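# Untie and remove the cord from a flower bunch

## Task

Get the cord off the bunch of flowers while leaving the stems unbent and the blooms unsquashed.

## Robot and tools

Robot: two arms, left_arm and right_arm, each ending in a two-finger gripper with a wrist camera. left_arm stands on the +y side (base near y +0.256 m), right_arm on the -y side (near y -0.316 m). The arm names do not match image sides. The fingers point along the gripper's +z axis and close along its y axis. The reported hand position is the spot between the finger pads, roughly 1 cm behind the tips.

Frames: the scene frame has its origin at table-top height, midway between the nominal bases, with +x pointing out over the table and +z up. Fixed cameras and the table use it. Everything about a hand (reported position, quat_wxyz, Hand target, velocities, wrist camera pose) is in that arm's own base frame. Motion offsets also run along each arm's base axes, and rotations turn about the Hand target's position.

execute_actions(actions, cameras): actions is a list of actions. Each action is a table of 1 to 15 rows, one row per 1/30 s step; a short table repeats its final row to fill 15 steps. A row always has 14 numbers in [-1, 1]: left dx, dy, dz, rx, ry, rz, opening, then the right arm's seven in that order. The six pose numbers are an offset, not a pose: they measure from the Hand target that arm had when the action began, and every row uses that same origin. The next action starts from the new Hand target, so sending the same offset again moves further. Scale: 1.0 equals 0.6 m or 180 degrees; rx, ry, rz form a single rotation vector. Opening is absolute: +1 fully open (0.094 m), -1 shut. All zeros for the six pose numbers re-commands the current Hand target. Each step the commanded orientation is limited to 40 degrees from the measured one. Images come back only for an empty actions list or when cameras names them (["all"] for every camera).

move(target, speed, blend, opening_speed, grip_force, blocking, cameras): target is one 14-number row laid out as above, or a list of up to 15 such rows. Every row is an offset from the Hand targets at the start of the move, not from the previous row. speed is the path top speed in m/s, 0.002 to 2.9 (default 0.25), turning at up to twice that in rad/s; one value or one per target. blend (m) rounds corners at intermediate targets; 0 means stop at each. opening_speed is how fast openings change, in scale units per second, at least 0.2; use it when closing on something fragile. grip_force is the per-pad force cap in newtons, 10 to 50, one value or one per arm; it persists, and lower values close slowly. blocking=false returns after about 0.5 s while the move continues. A move lasts at most 10 s. Its result adds a move: line with the outcome (done, off_target, moving, held, fault) and any limits (limits=paced: the commanded pose was clipped; limits=held: steps were withheld). done means at rest within 10 mm and 2 degrees of the target; neither done nor off_target tells you about contact.

wait(seconds): 0 to 10 s; arms keep their last commands, a running move carries on. stop(): brakes a running move. zoom_image(camera, region): region [x0, y0, x1, y1] in pixels, at most 504 by 504, on the newest image of that camera. finished_scene(scene): the current scene's number; ends it irreversibly, and the goal must hold without the robot.

Cameras: cam_head_left, cam_head_right, cam_high, cam_low, cam_left_wrist, cam_right_wrist, each 672x504.

Results: per arm, end_effector_position (m) and end_effector_quat_wxyz in the base frame, Hand target (origin of the next offsets), Tool commands, grip_measured (opening on the -1 to +1 scale; reads a little wide when empty, and keeps tracking the command even after contact), grip_effort_nm (gripper motor effort, negative closing; not pad force), Joint positions (last number is opening in metres), joint torques, and Joint velocities (omitted when all are within noise). Action calls also list some intermediate hand positions. MOTOR HOT appears at 75 °C.

Practical notes: a gripper often stops a few centimetres short of its Hand target because of friction and weight; resend the gap as an offset. An arm blocked by something keeps pushing until you command it back away. Squeeze grows quickly after first touch, so for flowers and cord use a low grip_force and a slow opening_speed, and do not command far below the opening where the fingers meet the object. To release, command an opening well above grip_measured.

Avoid: dropping or flinging things, anything ending up off the table, fast hits or hard pushes on the table or fixtures, the two arms or grippers touching (including one gripper closing on the other's fingers), wrist camera cables touching or being strained, paths close to an arm's own base, and long stretched-out holds or pushing toward unreachable poses, which heat motors; at 90 °C the arm folds and stops working.

Each tool is called after "Call:" by a JSON object that holds its "fn" and its "kwargs".

## Session

Call:
{"fn": "execute_actions", "kwargs": {"actions": []}}

Call:
{"fn": "zoom_image", "kwargs": {"camera": "cam_high", "region": [220, 150, 420, 300]}}

Call:
{"fn": "zoom_image", "kwargs": {"camera": "cam_head_right", "region": [270, 210, 450, 345]}}

Scene clock: 0.00 s.
left_arm: end_effector_position=(+0.4049, +0.0059, +0.1069) grip_measured=+1.000 grip_effort_nm=n/a end_effector_quat_wxyz=(+0.607, -0.032, +0.792, +0.062) | right_arm: end_effector_position=(+0.4107, -0.0497, +0.1188) grip_measured=+1.000 grip_effort_nm=n/a end_effector_quat_wxyz=(+0.583, +0.117, +0.803, -0.050)
Joint positions: left_arm=[-0.085 1.598 0.366 0.968 -0.22 0.004 0.094] | right_arm=[-0.048 1.514 0.457 0.731 0.172 0.117 0.094]
Joint velocities: within noise
Joint torques (N m): no reading
Heat: left arm: 37 °C; right arm: 33 °C.
Hand target: left_arm +0.4042, +0.0061, +0.1041; +0.602, -0.031, +0.796, +0.063 | right_arm +0.4133, -0.0501, +0.1268; +0.592, +0.117, +0.796, -0.050
Tool commands: left_gripper/opening=+1.0 right_gripper/opening=+1.0
camera_calibration:
cam_left_wrist: T_world_to_cam=[[0.11412, -0.991168, -0.0675427, -0.0335646], [-0.638098, -0.0210196, -0.769668, 0.380047], [0.761451, 0.130933, -0.634861, -0.150786], [0, 0, 0, 1]] pos_world=[0.361154, -0.00553689, 0.194515]
cam_right_wrist: T_world_to_cam=[[-0.235357, -0.970251, -0.0567492, 0.0554794], [-0.647936, 0.200157, -0.734926, 0.401291], [0.724421, -0.1362, -0.675768, -0.13516], [0, 0, 0, 1]] pos_world=[0.37098, -0.0449012, 0.206731]

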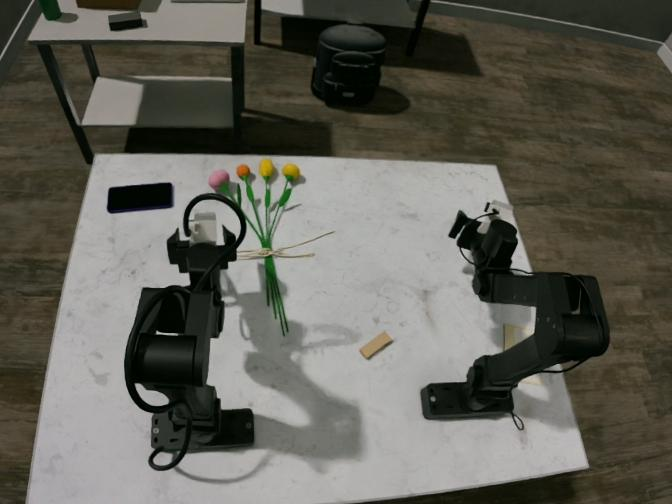

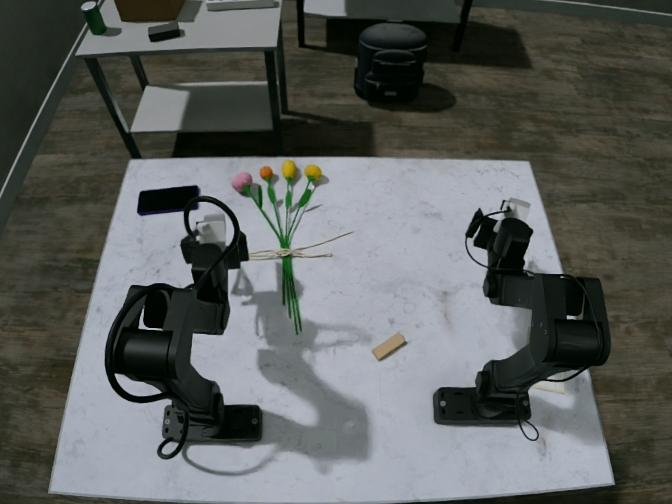

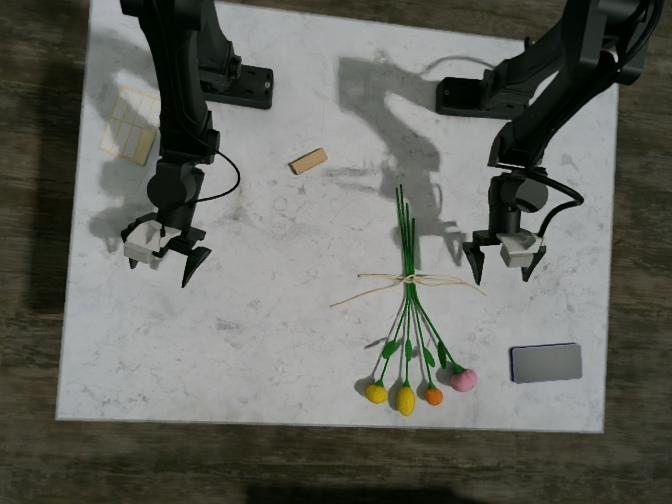

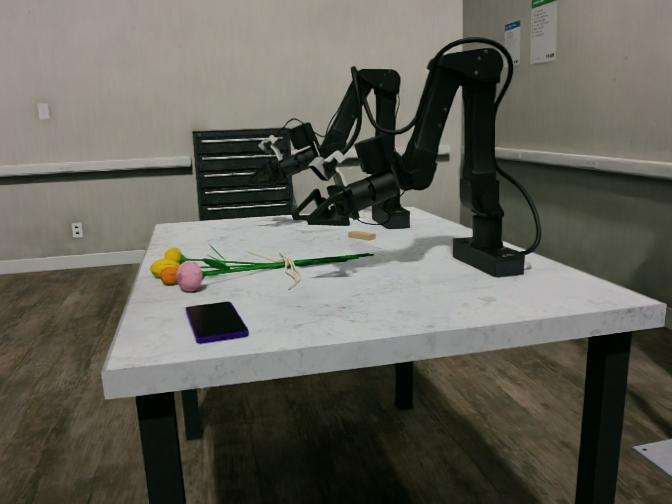

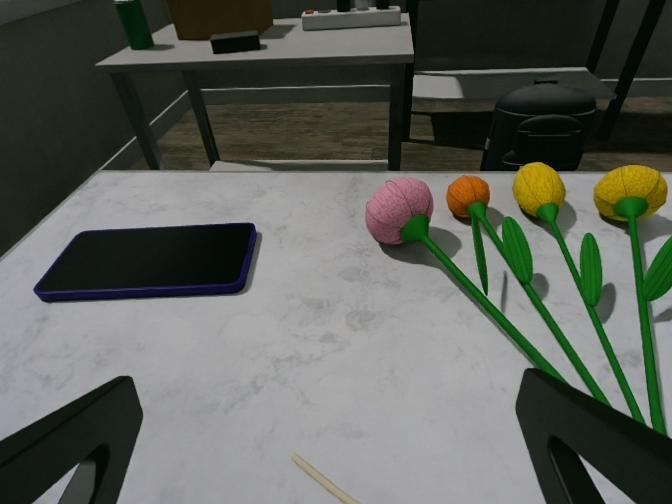

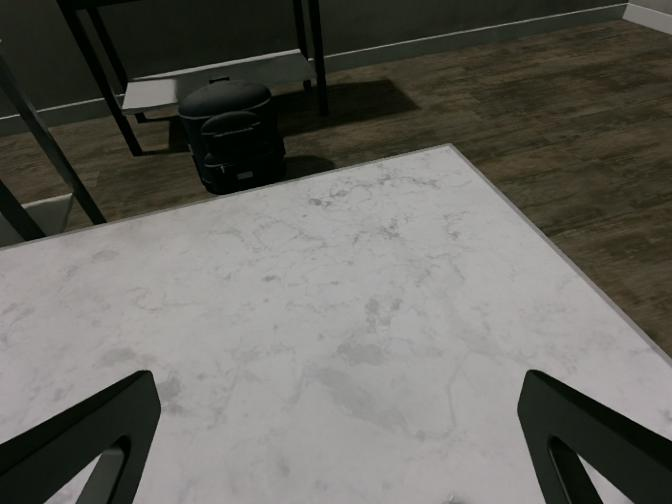

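Scaled by 2.520 from the camera's 672x504 image, which has a finer 960x720 frame.

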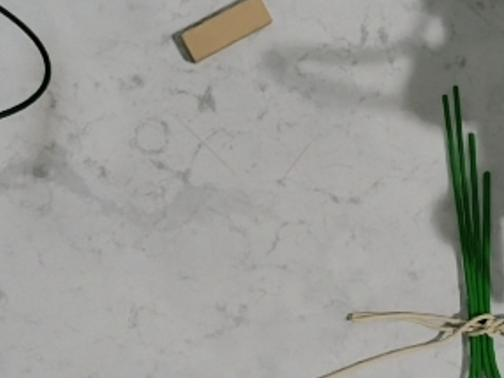

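Scaled by 2.800 from the camera's 672x504 image, which has a finer 960x720 frame.

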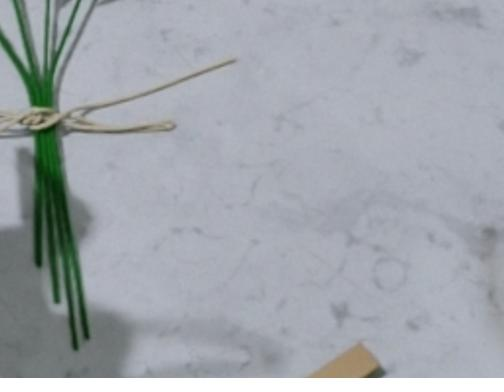

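Call:
{"fn": "zoom_image", "kwargs": {"camera": "cam_high", "region": [320, 230, 500, 340]}}

Call:
{"fn": "zoom_image", "kwargs": {"camera": "cam_head_right", "region": [230, 210, 370, 290]}}

Call:
{"fn": "zoom_image", "kwargs": {"camera": "cam_high", "region": [380, 255, 440, 300]}}

Scaled by 2.800 from the camera's 672x504 image, which has a finer 960x720 frame.

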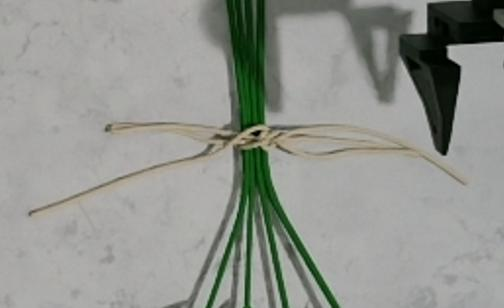

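Scaled by 3.600 from the camera's 672x504 image, which has a finer 960x720 frame.

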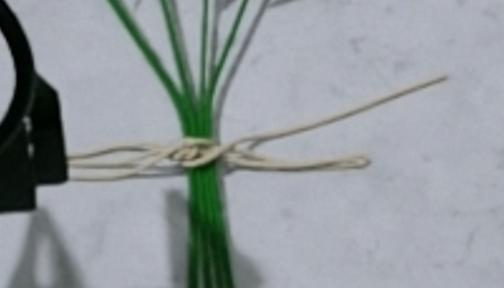

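Scaled by 8.400 from the camera's 672x504 image, which has a finer 960x720 frame.

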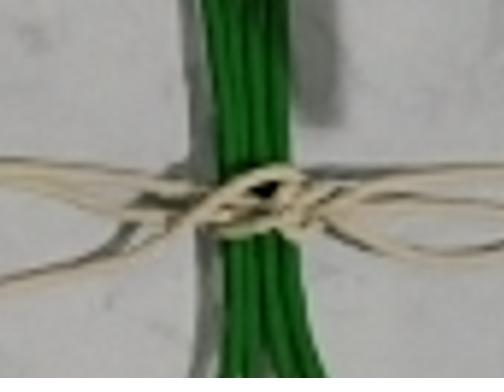

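Call:
{"fn": "move", "kwargs": {"target": [0.0263,-0.2018,-0.0235,0.2883,0.3557,-0.4423,0.5,0.0117,0.283,-0.045,0.2457,0.334,-0.2208,-0.3], "speed": 0.2, "cameras": ["cam_left_wrist","cam_right_wrist","cam_high"]}}

Scene clock: 33.33 s.
left_arm: end_effector_position=(+0.4213, -0.1136, +0.0973) grip_measured=+0.503 grip_effort_nm=-0.17 end_effector_quat_wxyz=(+0.015, +0.701, +0.713, +0.006) | right_arm: end_effector_position=(+0.4186, +0.1182, +0.0976) grip_measured=-0.299 grip_effort_nm=-0.06 end_effector_quat_wxyz=(+0.001, +0.520, +0.854, +0.001)
Joint positions: left_arm=[-0.264 2.208 2.035 -1.367 0.005 1.291 0.071] | right_arm=[0.273 2.237 2.084 -1.415 0.001 1.366 0.033]
Joint torques (N m): left_arm=[-0.5 -9.95 7.97 0.14 -0.07 0.07] | right_arm=[0.01 -10.28 8.43 0.22 0.02 0.08]
Heat: left arm: 38 °C; right arm: 34 °C.
Hand target: left_arm +0.4199, -0.1150, +0.0899; +0.000, +0.707, +0.707, +0.000 | right_arm +0.4204, +0.1198, +0.0999; +0.000, +0.523, +0.852, +0.001
Off the commanded pose: left_arm 0.008 m, 2 deg | right_arm 0.003 m, 0 deg.
move: done
camera_calibration:
cam_left_wrist: T_world_to_cam=[[-0.999794, -0.00654964, -0.0191895, 0.421945], [-0.0137683, 0.91405, 0.405367, 0.109457], [0.0148851, 0.405548, -0.913953, 0.21918], [0, 0, 0, 1]] pos_world=[0.420103, -0.186173, 0.164047]
cam_right_wrist: T_world_to_cam=[[-0.886536, -0.4625, -0.0121552, 0.427241], [-0.426632, 0.807054, 0.408227, 0.0813749], [-0.178995, 0.367094, -0.912799, 0.209479], [0, 0, 0, 1]] pos_world=[0.450977, 0.0550268, 0.163186]
Images, in order (width x height): cam_high 672x504, cam_left_wrist 672x504, cam_right_wrist 672x504.

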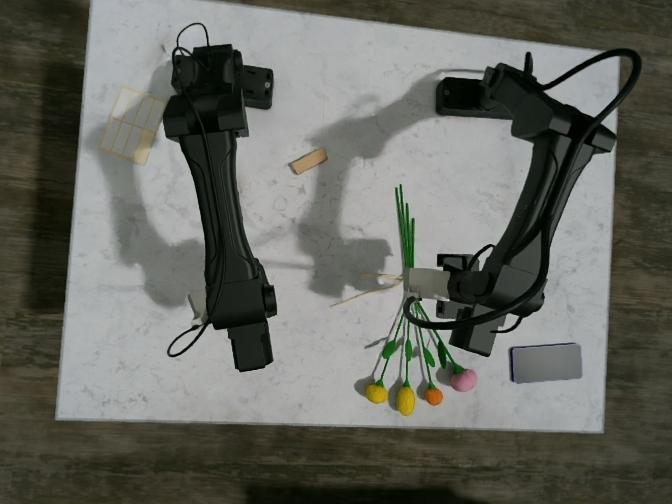

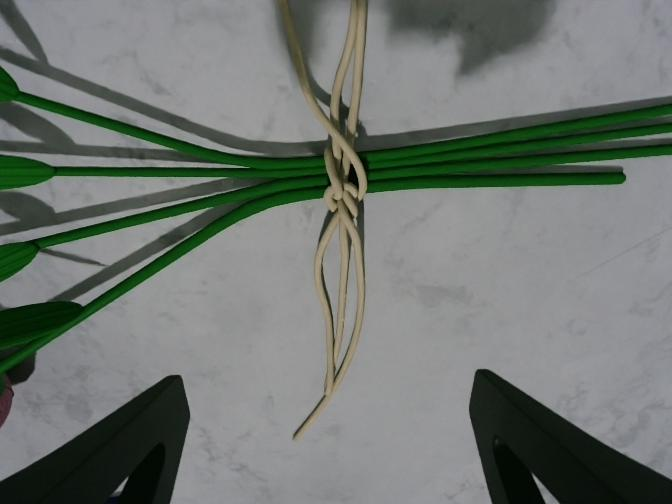

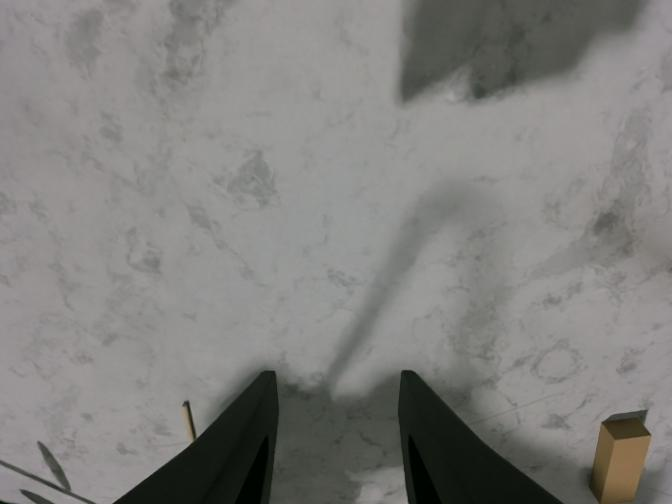

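Call:
{"fn": "execute_actions", "kwargs": {"actions": [], "cameras": ["cam_high","cam_left_wrist","cam_low"]}}

Scene clock: 61.07 s.
left_arm: end_effector_position=(+0.4212, -0.1135, +0.0973) grip_measured=+0.503 grip_effort_nm=-0.17 end_effector_quat_wxyz=(+0.014, +0.701, +0.713, +0.006) | right_arm: end_effector_position=(+0.4185, +0.1182, +0.0976) grip_measured=-0.299 grip_effort_nm=-0.06 end_effector_quat_wxyz=(+0.001, +0.520, +0.854, +0.001)
Joint positions: left_arm=[-0.264 2.208 2.035 -1.367 0.005 1.291 0.071] | right_arm=[0.273 2.237 2.084 -1.415 0.001 1.366 0.033]
Joint velocities: within noise
Joint torques (N m): left_arm=[-0.54 -10.09 7.88 0.12 -0.05 0.11] | right_arm=[0.17 -10.22 8.38 0.24 0.01 0.09]
Heat: left arm: 38 °C; right arm: 35 °C.
Hand target: left_arm +0.4199, -0.1150, +0.0899; +0.000, +0.707, +0.707, +0.000 | right_arm +0.4204, +0.1197, +0.0999; +0.000, +0.523, +0.852, +0.001
Tool commands: left_gripper/opening=+0.5 right_gripper/opening=-0.3
Off the commanded pose: left_arm 0.008 m, 2 deg | right_arm 0.003 m, 0 deg.
camera_calibration:
cam_left_wrist: T_world_to_cam=[[-0.999799, -0.00653281, -0.0189698, 0.421812], [-0.0136718, 0.913832, 0.405862, 0.109335], [0.0146838, 0.40604, -0.913737, 0.21923], [0, 0, 0, 1]] pos_world=[0.420003, -0.186175, 0.163945]
Images, in order (width x height): cam_high 672x504, cam_low 672x504, cam_left_wrist 672x504.

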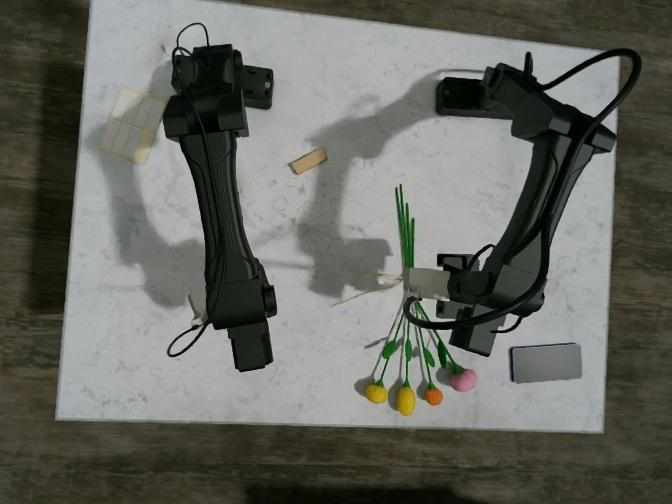

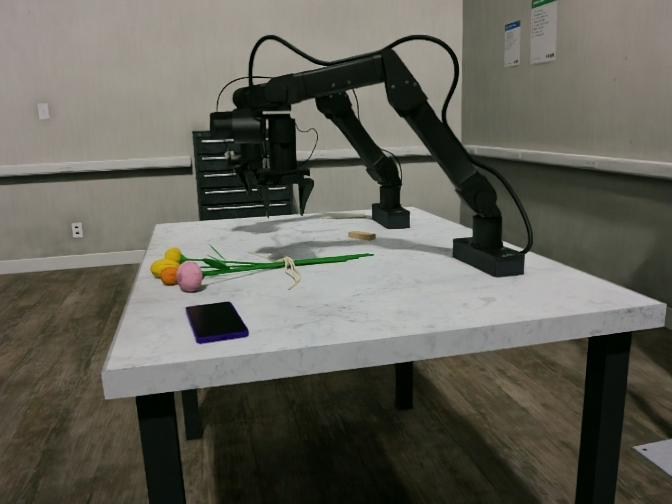

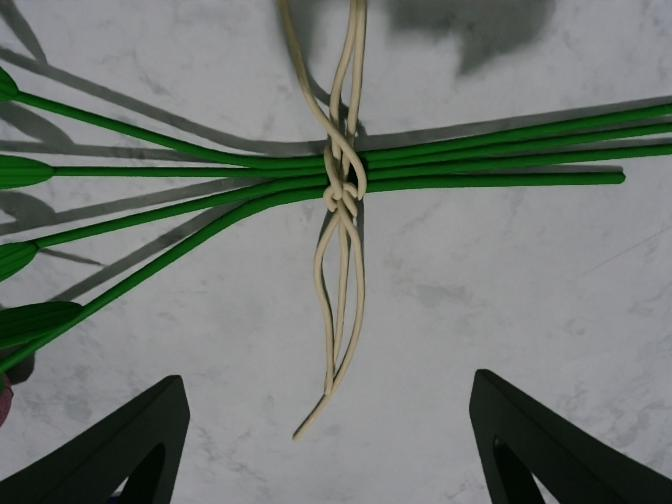

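Call:
{"fn": "move", "kwargs": {"target": [[0.02,0.0217,-0.125,0,0,0,0.3,0,0,0,0,0,0,-0.3],[0.02,0.0217,-0.195,0,0,0,0.3,0,0,0,0,0,0,-0.3]], "speed": [0.15,0.06], "blend": [0.01,0], "cameras": ["cam_left_wrist","cam_low"]}}

Scene clock: 75.10 s.
left_arm: end_effector_position=(+0.4366, -0.1062, -0.0118) grip_measured=+0.303 grip_effort_nm=-0.17 end_effector_quat_wxyz=(+0.014, +0.705, +0.709, +0.007) | right_arm: end_effector_position=(+0.4185, +0.1182, +0.0976) grip_measured=-0.299 grip_effort_nm=-0.06 end_effector_quat_wxyz=(+0.001, +0.520, +0.854, +0.001)
Joint positions: left_arm=[-0.24 2.322 1.788 -1.006 0.002 1.325 0.061] | right_arm=[0.273 2.237 2.084 -1.415 0.001 1.366 0.033]
Joint torques (N m): left_arm=[0.34 -11.08 4.89 0.46 -0.06 0.1] | right_arm=[0.1 -10.28 8.43 0.24 0 0.05]
Heat: left arm: 38 °C; right arm: 35 °C.
Hand target: left_arm +0.4319, -0.1021, -0.0271; +0.000, +0.707, +0.707, +0.000 | right_arm +0.4204, +0.1197, +0.0999; +0.000, +0.523, +0.852, +0.001
Off the commanded pose: left_arm 0.017 m, 2 deg | right_arm 0.003 m, 0 deg.
move: off_target (left_arm)
camera_calibration:
cam_left_wrist: T_world_to_cam=[[-0.999777, 0.004524, -0.0206288, 0.436321], [-0.00430111, 0.912698, 0.408612, 0.142905], [0.0206765, 0.40861, -0.912475, 0.114012], [0, 0, 0, 1]] pos_world=[0.434481, -0.17899, 0.0546415]
Images, in order (width x height): cam_low 672x504, cam_left_wrist 672x504.

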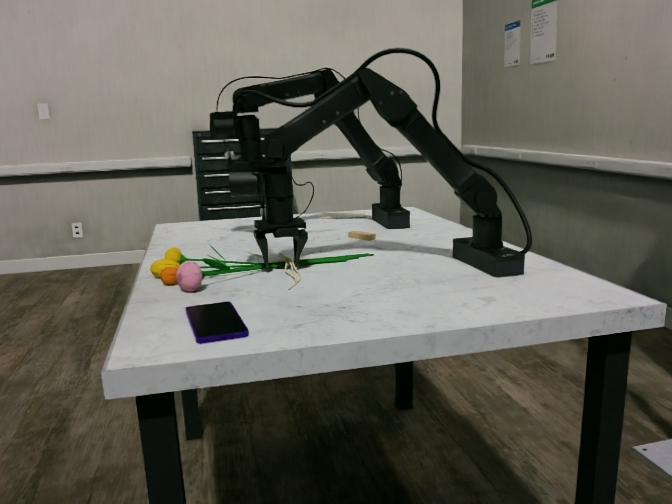

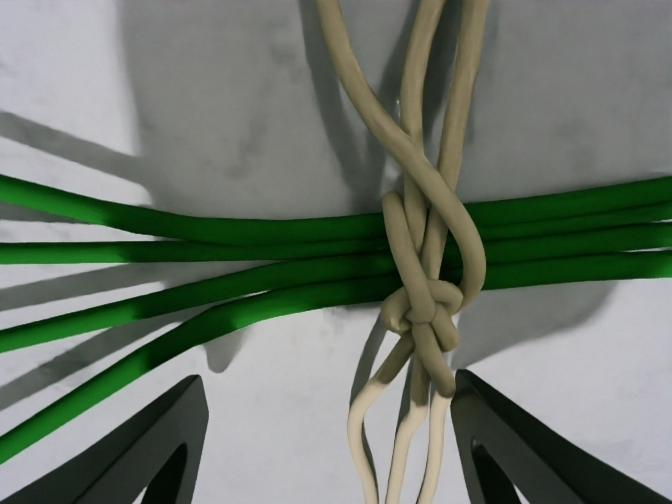

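Call:
{"fn": "move", "kwargs": {"target": [[-0.023,0,0,0,0,0,0.35,0,0,0,0,0,0,-0.3],[-0.023,0,-0.015,0,0,0,0.35,0,0,0,0,0,0,-0.3]], "speed": [0.08,0.04], "cameras": ["cam_left_wrist"]}}

Scene clock: 78.83 s.
left_arm: end_effector_position=(+0.4271, -0.1034, -0.0209) grip_measured=+0.347 grip_effort_nm=0.14 end_effector_quat_wxyz=(+0.013, +0.705, +0.709, +0.008) | right_arm: end_effector_position=(+0.4185, +0.1182, +0.0976) grip_measured=-0.299 grip_effort_nm=-0.06 end_effector_quat_wxyz=(+0.001, +0.520, +0.854, +0.001)
Joint positions: left_arm=[-0.24 2.296 1.705 -0.949 0 1.326 0.063] | right_arm=[0.273 2.237 2.084 -1.415 0.001 1.366 0.033]
Joint torques (N m): left_arm=[-0.35 -11.59 3.18 0.56 -0.02 0.04] | right_arm=[0.13 -10.26 8.34 0.24 -0.02 0.06]
Heat: left arm: 38 °C; right arm: 35 °C.
Hand target: left_arm +0.4182, -0.1021, -0.0361; +0.000, +0.707, +0.707, +0.000 | right_arm +0.4204, +0.1197, +0.0999; +0.000, +0.523, +0.852, +0.001
Off the commanded pose: left_arm 0.018 m, 2 deg | right_arm 0.003 m, 0 deg.
move: off_target (left_arm)
camera_calibration:
cam_left_wrist: T_world_to_cam=[[-0.999778, 0.00485295, -0.0204905, 0.426673], [-0.00400174, 0.911561, 0.411146, 0.143816], [0.0206736, 0.411137, -0.911339, 0.105146], [0, 0, 0, 1]] pos_world=[0.42498, -0.176397, 0.0454368]
Images, in order (width x height): cam_left_wrist 672x504.

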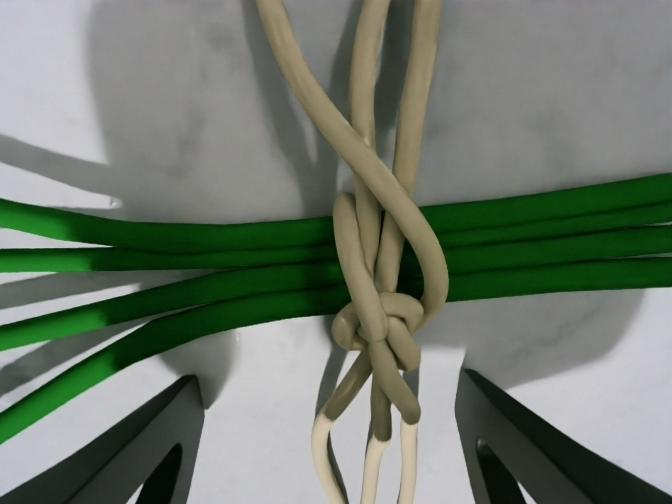

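Call:
{"fn": "move", "kwargs": {"target": [[0,0,0.012,0,0,0,0.35,0,0,0,0,0,0,-0.3],[0,-0.075,0.012,0,0,0,0.35,0,0,0,0,0,0,-0.3]], "speed": [0.05,0.05], "cameras": ["cam_left_wrist","cam_high"]}}

Scene clock: 86.23 s.
left_arm: end_effector_position=(+0.4226, -0.1418, -0.0197) grip_measured=+0.347 grip_effort_nm=0.13 end_effector_quat_wxyz=(+0.010, +0.707, +0.707, +0.015) | right_arm: end_effector_position=(+0.4185, +0.1182, +0.0976) grip_measured=-0.299 grip_effort_nm=-0.06 end_effector_quat_wxyz=(+0.001, +0.520, +0.854, +0.001)
Joint positions: left_arm=[-0.334 2.317 1.747 -0.968 -0.018 1.238 0.063] | right_arm=[0.273 2.237 2.084 -1.415 0.001 1.366 0.033]
Joint torques (N m): left_arm=[-0.55 -10.56 7.47 0.13 0.16 -0.07] | right_arm=[0.12 -10.22 8.35 0.23 0 0.08]
Heat: left arm: 37 °C; right arm: 35 °C.
Hand target: left_arm +0.4182, -0.1470, -0.0290; +0.000, +0.707, +0.707, +0.000 | right_arm +0.4204, +0.1197, +0.0999; +0.000, +0.523, +0.852, +0.001
Off the commanded pose: left_arm 0.012 m, 2 deg | right_arm 0.003 m, 0 deg.
move: off_target (left_arm)
camera_calibration:
cam_left_wrist: T_world_to_cam=[[-0.99958, 0.0107202, -0.0269417, 0.423017], [-0.00170522, 0.905806, 0.423688, 0.176844], [0.028946, 0.423556, -0.905407, 0.12044], [0, 0, 0, 1]] pos_world=[0.419655, -0.215734, 0.0455174]
Images, in order (width x height): cam_high 672x504, cam_left_wrist 672x504.

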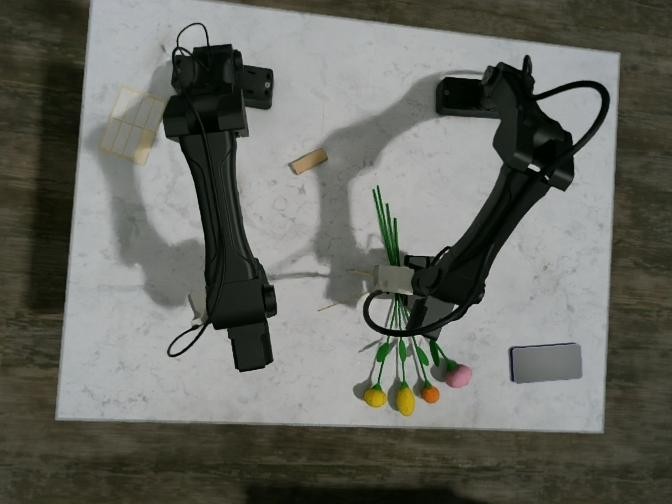

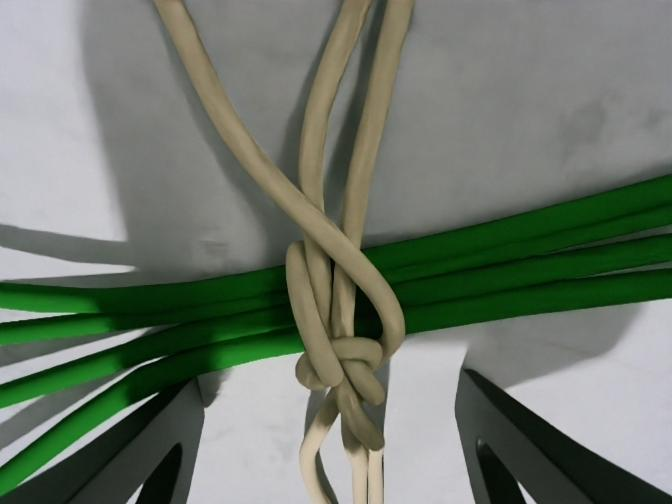

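Call:
{"fn": "move", "kwargs": {"target": [0.008,-0.1167,0,0,0,0,0.35,0,0,0,0,0,0,-0.3], "speed": 0.06, "cameras": ["cam_left_wrist","cam_high"]}}

Scene clock: 89.47 s.
left_arm: end_effector_position=(+0.4280, -0.2137, -0.0182) grip_measured=+0.347 grip_effort_nm=0.14 end_effector_quat_wxyz=(+0.013, +0.708, +0.706, +0.013) | right_arm: end_effector_position=(+0.4185, +0.1182, +0.0976) grip_measured=-0.299 grip_effort_nm=-0.06 end_effector_quat_wxyz=(+0.001, +0.520, +0.854, +0.001)
Joint positions: left_arm=[-0.472 2.453 1.996 -1.081 -0.017 1.103 0.063] | right_arm=[0.273 2.237 2.084 -1.415 0.001 1.366 0.033]
Joint torques (N m): left_arm=[-0.51 -11.49 7.79 0.1 0.17 -0.12] | right_arm=[0.1 -10.18 8.29 0.26 -0.02 0.1]
Heat: left arm: 37 °C; right arm: 35 °C.
Hand target: left_arm +0.4230, -0.2170, -0.0289; +0.000, +0.707, +0.707, +0.000 | right_arm +0.4204, +0.1197, +0.0999; +0.000, +0.523, +0.852, +0.001
Off the commanded pose: left_arm 0.012 m, 2 deg | right_arm 0.003 m, 0 deg.
move: off_target (left_arm)
camera_calibration:
cam_left_wrist: T_world_to_cam=[[-0.999522, 0.013025, -0.0280474, 0.429718], [0.000115438, 0.908538, 0.417803, 0.240952], [0.030924, 0.4176, -0.908105, 0.149925], [0, 0, 0, 1]] pos_world=[0.424848, -0.28712, 0.0475293]
Images, in order (width x height): cam_high 672x504, cam_left_wrist 672x504.

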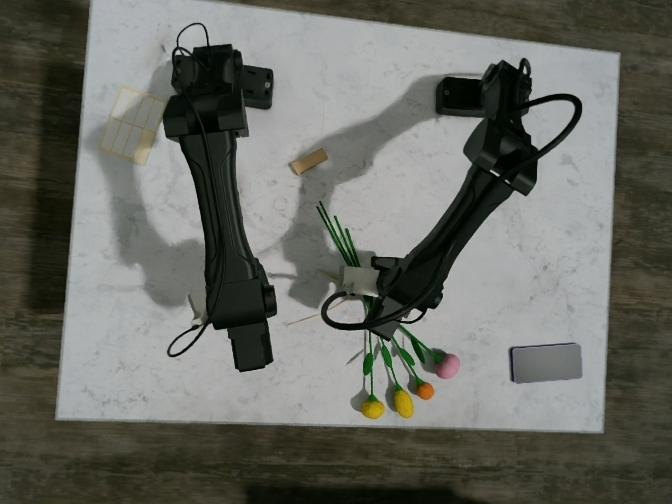

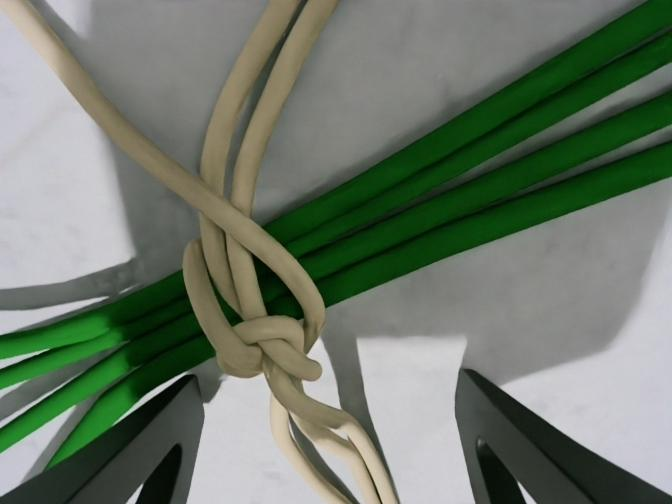

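Call:
{"fn": "move", "kwargs": {"target": [[0,0.02,0,0,0,0,0.35,0,0,0,0,0,0,-0.3],[0,0.02,0.22,0,0,0,0.35,0,0,0,0,0,0,-0.3]], "speed": [0.1,0.25], "blend": [0.01,0], "cameras": ["all"]}}

Scene clock: 93.70 s.
left_arm: end_effector_position=(+0.4263, -0.2076, +0.1018) grip_measured=+0.347 grip_effort_nm=0.14 end_effector_quat_wxyz=(+0.013, +0.706, +0.708, +0.012) | right_arm: end_effector_position=(+0.4185, +0.1182, +0.0976) grip_measured=-0.299 grip_effort_nm=-0.06 end_effector_quat_wxyz=(+0.001, +0.520, +0.854, +0.001)
Joint positions: left_arm=[-0.461 2.441 2.455 -1.551 -0.015 1.107 0.063] | right_arm=[0.273 2.237 2.084 -1.415 0.001 1.366 0.033]
Joint torques (N m): left_arm=[0.62 -13.85 6.41 0.15 0.12 0.08] | right_arm=[0.08 -10.25 8.29 0.24 -0.01 0.08]
Heat: left arm: 37 °C; right arm: 35 °C.
Hand target: left_arm +0.4230, -0.2050, +0.1032; +0.000, +0.707, +0.707, +0.000 | right_arm +0.4204, +0.1197, +0.0999; +0.000, +0.523, +0.852, +0.001
Off the commanded pose: left_arm 0.004 m, 2 deg | right_arm 0.003 m, 0 deg.
joint sent to its limit (left arm) — joint 4 (wrist pitch), lower limit. The joint targets still meet the commanded pose.
move: done; blend cut to 0.0059 m at target 1
camera_calibration:
cam_left_wrist: T_world_to_cam=[[-0.99961, 0.00686931, -0.0270822, 0.429965], [-0.00502352, 0.909321, 0.416065, 0.187821], [0.0274845, 0.416039, -0.908932, 0.257592], [0, 0, 0, 1]] pos_world=[0.423661, -0.280911, 0.167632]
cam_right_wrist: T_world_to_cam=[[-0.886536, -0.462509, -0.0118161, 0.427098], [-0.4265, 0.807082, 0.40831, 0.0812575], [-0.179311, 0.367021, -0.912767, 0.209602], [0, 0, 0, 1]] pos_world=[0.450877, 0.0550268, 0.163186]

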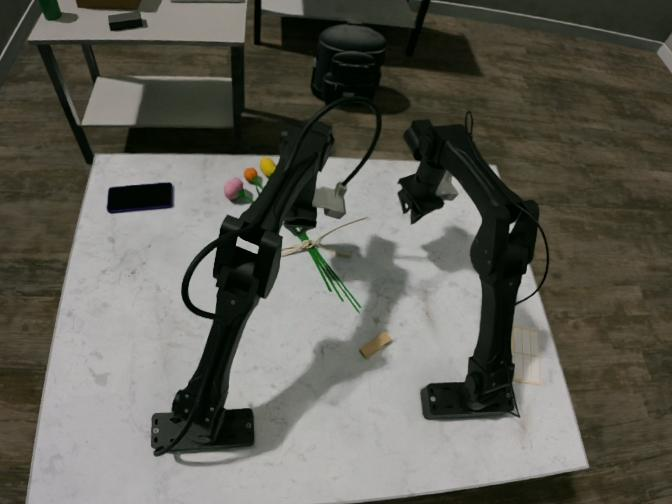

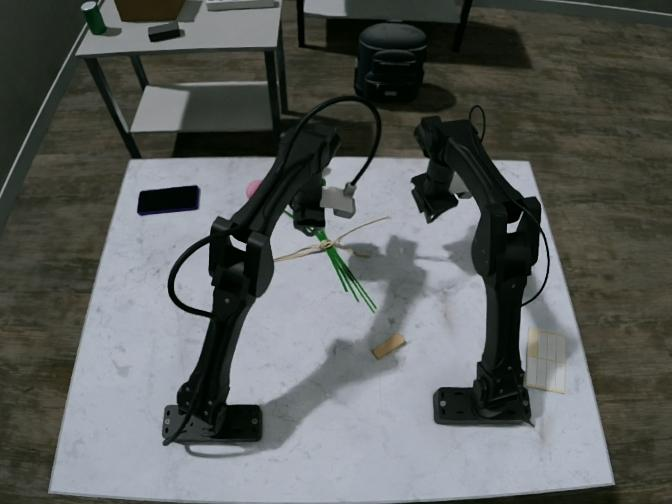

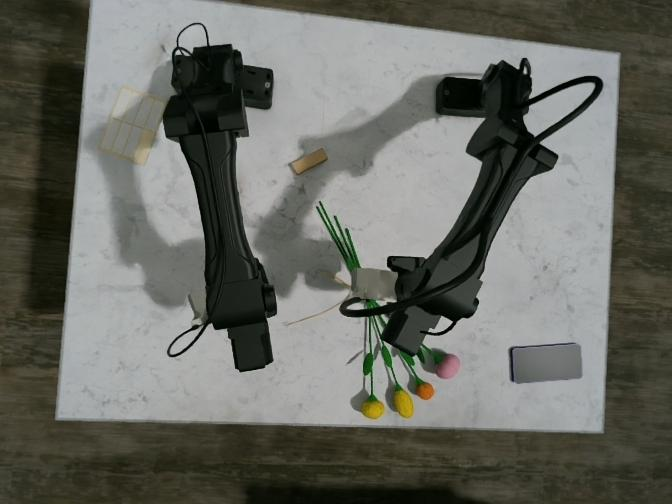

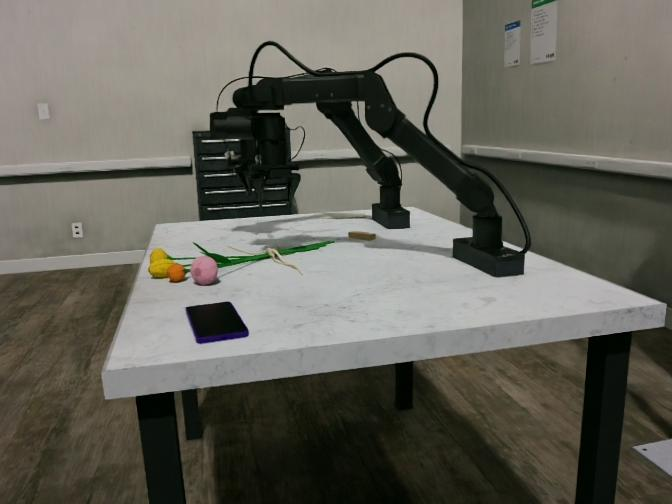

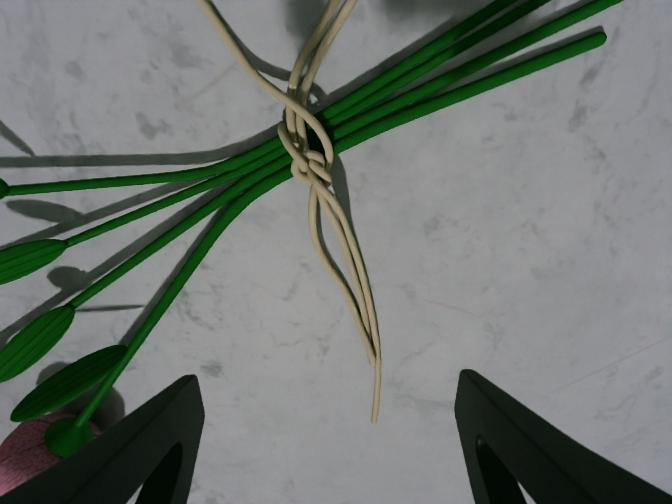

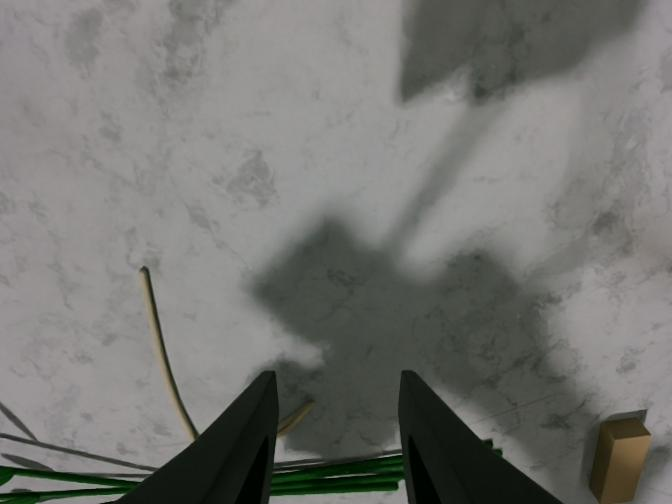

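Call:
{"fn": "move", "kwargs": {"target": [-0.0342,0.2083,-0.1217,0,0,0,-0.35,0.1,0.1942,-0.1165,0.0167,-0.035,0,-0.35], "speed": 0.2, "cameras": ["cam_left_wrist","cam_right_wrist"]}}

Scene clock: 113.07 s.
left_arm: end_effector_position=(+0.4031, -0.0778, +0.0229) grip_measured=-0.347 grip_effort_nm=-0.17 end_effector_quat_wxyz=(-0.012, +0.703, +0.711, -0.001) | right_arm: end_effector_position=(+0.4795, +0.2373, +0.0313) grip_measured=-0.349 grip_effort_nm=-0.06 end_effector_quat_wxyz=(+0.033, +0.518, +0.853, +0.057)
Joint positions: left_arm=[-0.198 2.182 1.696 -1.106 -0.012 1.36 0.031] | right_arm=[0.456 2.65 2.556 -1.345 -0.006 1.547 0.031]
Joint torques (N m): left_arm=[-0.25 -14.32 4.67 0.35 0.1 0.11] | right_arm=[-0.12 -12.31 8.54 0.52 0.07 0.04]
Heat: left arm: 38 °C; right arm: 36 °C.
Hand target: left_arm +0.4024, -0.0800, +0.0300; +0.000, +0.707, +0.707, +0.000 | right_arm +0.4804, +0.2363, +0.0299; +0.033, +0.522, +0.851, +0.052
Off the commanded pose: left_arm 0.008 m, 2 deg | right_arm 0.002 m, 1 deg.
move: done
camera_calibration:
cam_left_wrist: T_world_to_cam=[[-0.999597, -0.00249087, 0.0282857, 0.401694], [0.00995555, 0.902169, 0.431268, 0.0956019], [-0.0265927, 0.431376, -0.90178, 0.155309], [0, 0, 0, 1]] pos_world=[0.40471, -0.152245, 0.087462]
cam_right_wrist: T_world_to_cam=[[-0.877169, -0.459134, -0.140607, 0.534208], [-0.473862, 0.780331, 0.408091, 0.0671649], [-0.0776481, 0.424593, -0.902049, 0.0535475], [0, 0, 0, 1]] pos_world=[0.504575, 0.170126, 0.0960064]
Images, in order (width x height): cam_left_wrist 672x504, cam_right_wrist 672x504.

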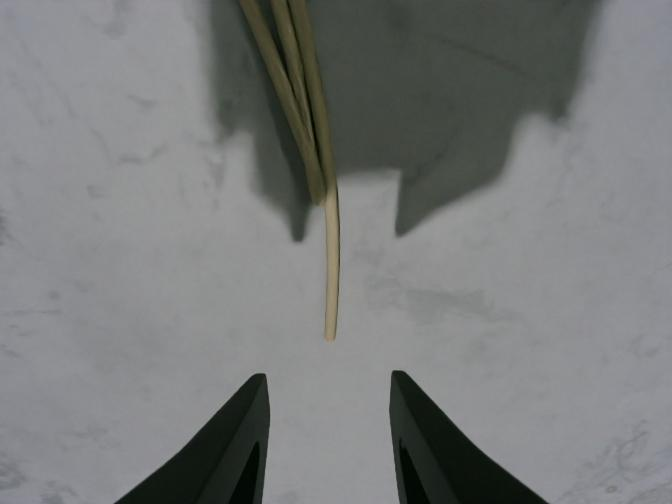

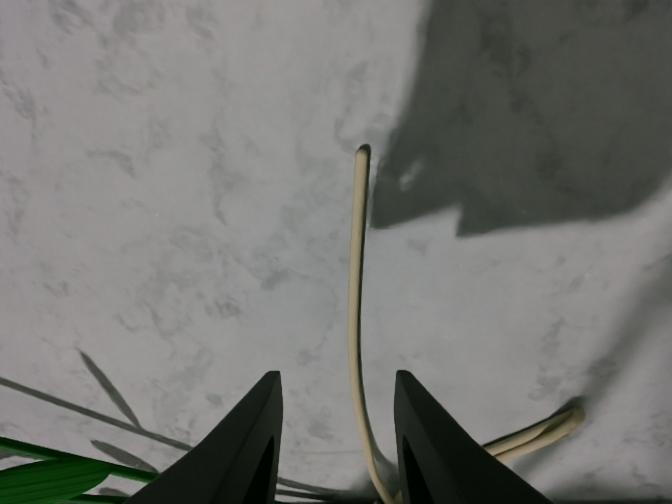

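Call:
{"fn": "move", "kwargs": {"target": [0.001,-0.002,-0.0867,0,0,0,-0.35,0.0015,-0.0015,-0.085,0,0,0,-0.35], "speed": 0.1, "cameras": ["cam_left_wrist","cam_right_wrist"]}}

Scene clock: 120.90 s.
left_arm: end_effector_position=(+0.4092, -0.0790, -0.0080) grip_measured=-0.347 grip_effort_nm=-0.17 end_effector_quat_wxyz=(+0.010, +0.703, +0.711, +0.013) | right_arm: end_effector_position=(+0.4809, +0.2380, -0.0156) grip_measured=-0.349 grip_effort_nm=-0.07 end_effector_quat_wxyz=(+0.032, +0.518, +0.853, +0.056)
Joint positions: left_arm=[-0.198 2.193 1.585 -0.932 -0.012 1.36 0.031] | right_arm=[0.456 2.65 2.37 -1.162 -0.006 1.547 0.031]
Joint torques (N m): left_arm=[-0.29 -9.8 4.57 0.43 0.11 0.05] | right_arm=[-0.34 -13.52 5.61 0.81 0.11 0.07]
Heat: left arm: 37 °C; right arm: 35 °C.
Hand target: left_arm +0.4031, -0.0812, -0.0219; +0.000, +0.707, +0.707, +0.000 | right_arm +0.4813, +0.2354, -0.0211; +0.033, +0.522, +0.851, +0.052
Off the commanded pose: left_arm 0.015 m, 2 deg | right_arm 0.006 m, 1 deg.
move: off_target (left_arm)
camera_calibration:
cam_left_wrist: T_world_to_cam=[[-0.999734, -0.00245789, -0.0229456, 0.408321], [-0.0119134, 0.906538, 0.421956, 0.119164], [0.0197639, 0.422117, -0.906326, 0.108494], [0, 0, 0, 1]] pos_world=[0.407487, -0.15282, 0.0574181]
cam_right_wrist: T_world_to_cam=[[-0.877593, -0.459328, -0.137291, 0.529557], [-0.472623, 0.780933, 0.408376, 0.0857416], [-0.0803636, 0.423275, -0.90243, 0.0126524], [0, 0, 0, 1]] pos_world=[0.506275, 0.170926, 0.0491062]
Images, in order (width x height): cam_left_wrist 672x504, cam_right_wrist 672x504.

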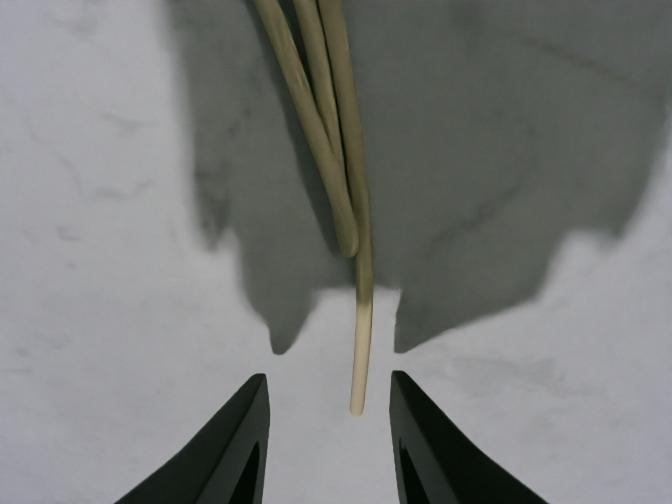

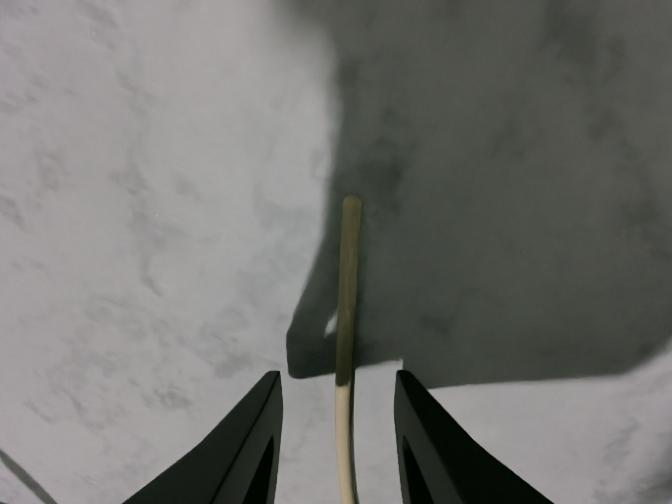

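Call:
{"fn": "move", "kwargs": {"target": [-0.014,-0.008,-0.024,0,0,0,-0.35,0.001,0,-0.013,0,0,0,-0.35], "speed": 0.05, "cameras": ["cam_left_wrist","cam_right_wrist"]}}

Scene clock: 124.40 s.
left_arm: end_effector_position=(+0.4011, -0.0803, -0.0210) grip_measured=-0.347 grip_effort_nm=-0.16 end_effector_quat_wxyz=(+0.005, +0.705, +0.709, +0.011) | right_arm: end_effector_position=(+0.4825, +0.2388, -0.0194) grip_measured=-0.349 grip_effort_nm=-0.07 end_effector_quat_wxyz=(+0.034, +0.518, +0.853, +0.059)
Joint positions: left_arm=[-0.206 2.193 1.53 -0.886 -0.013 1.36 0.031] | right_arm=[0.456 2.65 2.354 -1.138 -0.006 1.547 0.031]
Joint torques (N m): left_arm=[-0.85 -9.88 3.89 0.62 0.12 -0.1] | right_arm=[-0.2 -12.88 5.38 0.83 0.08 0.05]
Heat: left arm: 37 °C; right arm: 35 °C.
Hand target: left_arm +0.3947, -0.0860, -0.0363; +0.000, +0.707, +0.707, +0.000 | right_arm +0.4819, +0.2354, -0.0288; +0.033, +0.522, +0.851, +0.052
Off the commanded pose: left_arm 0.018 m, 1 deg | right_arm 0.010 m, 1 deg.
move: off_target (left_arm)
camera_calibration:
cam_left_wrist: T_world_to_cam=[[-0.999891, 0.00511654, -0.0138832, 0.400755], [-0.00126932, 0.905185, 0.425016, 0.121329], [0.0147415, 0.424988, -0.905079, 0.0996697], [0, 0, 0, 1]] pos_world=[0.399396, -0.154234, 0.0442061]
cam_right_wrist: T_world_to_cam=[[-0.876581, -0.458845, -0.145142, 0.530036], [-0.475542, 0.779522, 0.407683, 0.0890995], [-0.0739215, 0.426389, -0.901514, 0.00521384], [0, 0, 0, 1]] pos_world=[0.507375, 0.171526, 0.0453067]
Images, in order (width x height): cam_left_wrist 672x504, cam_right_wrist 672x504.

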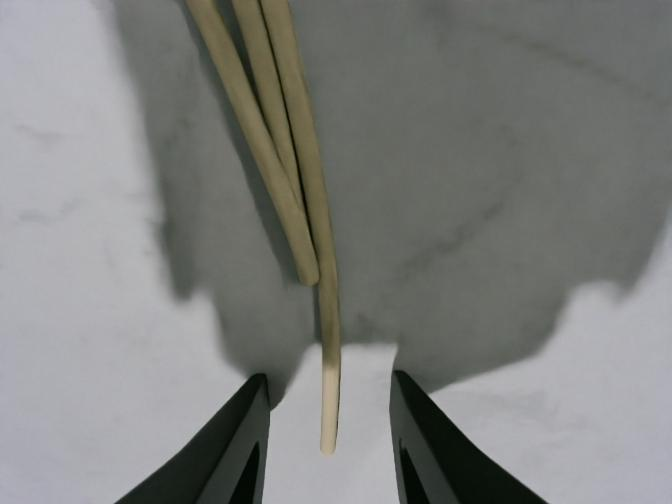

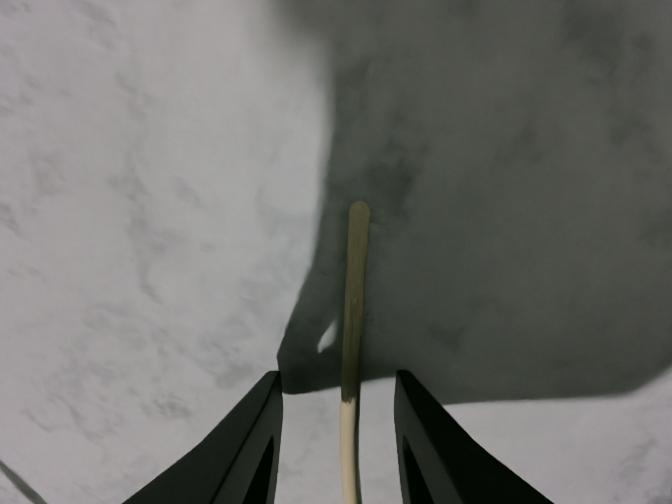

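Call:
{"fn": "move", "kwargs": {"target": [[0.004,0,0.01,0,0,0,-0.35,-0.001,-0.002,-0.008,0,0,0,-0.35],[0.004,0,0.01,0,0,0,-1,-0.001,-0.002,-0.008,0,0,0,-1]], "speed": 0.05, "opening_speed": 0.6, "cameras": ["cam_left_wrist","cam_right_wrist"]}}

Scene clock: 129.20 s.
left_arm: end_effector_position=(+0.3998, -0.0800, -0.0210) grip_measured=-0.939 grip_effort_nm=-1.01 end_effector_quat_wxyz=(+0.003, +0.705, +0.709, +0.010) | right_arm: end_effector_position=(+0.4810, +0.2381, -0.0218) grip_measured=-0.919 grip_effort_nm=-0.98 end_effector_quat_wxyz=(+0.032, +0.518, +0.853, +0.056)
Joint positions: left_arm=[-0.206 2.193 1.53 -0.892 -0.013 1.36 0.003] | right_arm=[0.456 2.65 2.343 -1.135 -0.006 1.547 0.004]
Joint torques (N m): left_arm=[-0.75 -9.95 5.64 0.43 0.14 -0.08] | right_arm=[-0.43 -13.31 4.4 1.05 0.09 0.06]
Heat: left arm: 37 °C; right arm: 35 °C.
Hand target: left_arm +0.3971, -0.0860, -0.0303; +0.000, +0.707, +0.707, +0.000 | right_arm +0.4813, +0.2342, -0.0335; +0.033, +0.522, +0.851, +0.052
Off the commanded pose: left_arm 0.011 m, 1 deg | right_arm 0.012 m, 1 deg.
move: off_target (left_arm, right_arm); target 2's new opening was sent with right_arm's hand 0.014 m and 1 deg from that target
camera_calibration:
cam_left_wrist: T_world_to_cam=[[-0.999949, 0.00515059, -0.00864544, 0.399563], [0.00097645, 0.904701, 0.426045, 0.120179], [0.0100159, 0.426015, -0.904661, 0.101527], [0, 0, 0, 1]] pos_world=[0.398409, -0.154036, 0.0441005]
cam_right_wrist: T_world_to_cam=[[-0.877375, -0.459198, -0.139106, 0.528563], [-0.473282, 0.780626, 0.4082, 0.0886198], [-0.0788546, 0.42398, -0.902232, 0.0061564], [0, 0, 0, 1]] pos_world=[0.506175, 0.170926, 0.0429063]
Images, in order (width x height): cam_left_wrist 672x504, cam_right_wrist 672x504.

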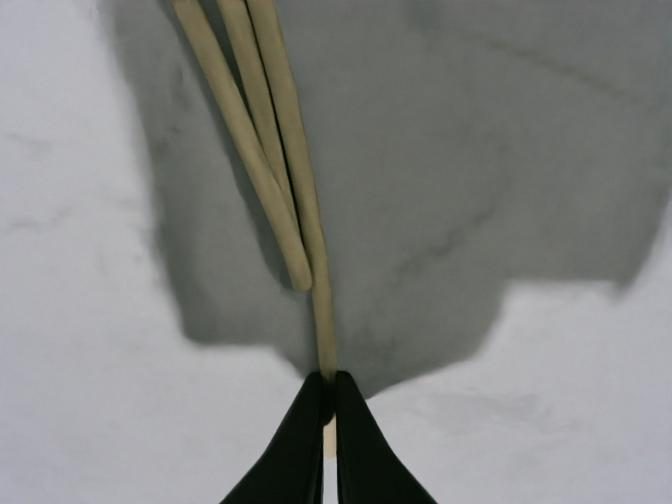

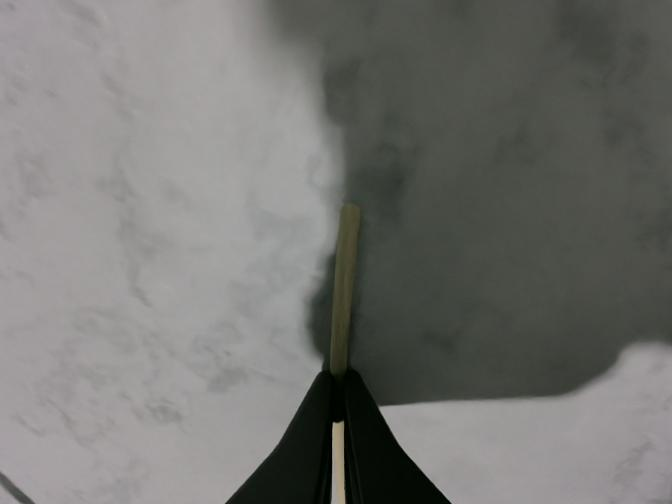

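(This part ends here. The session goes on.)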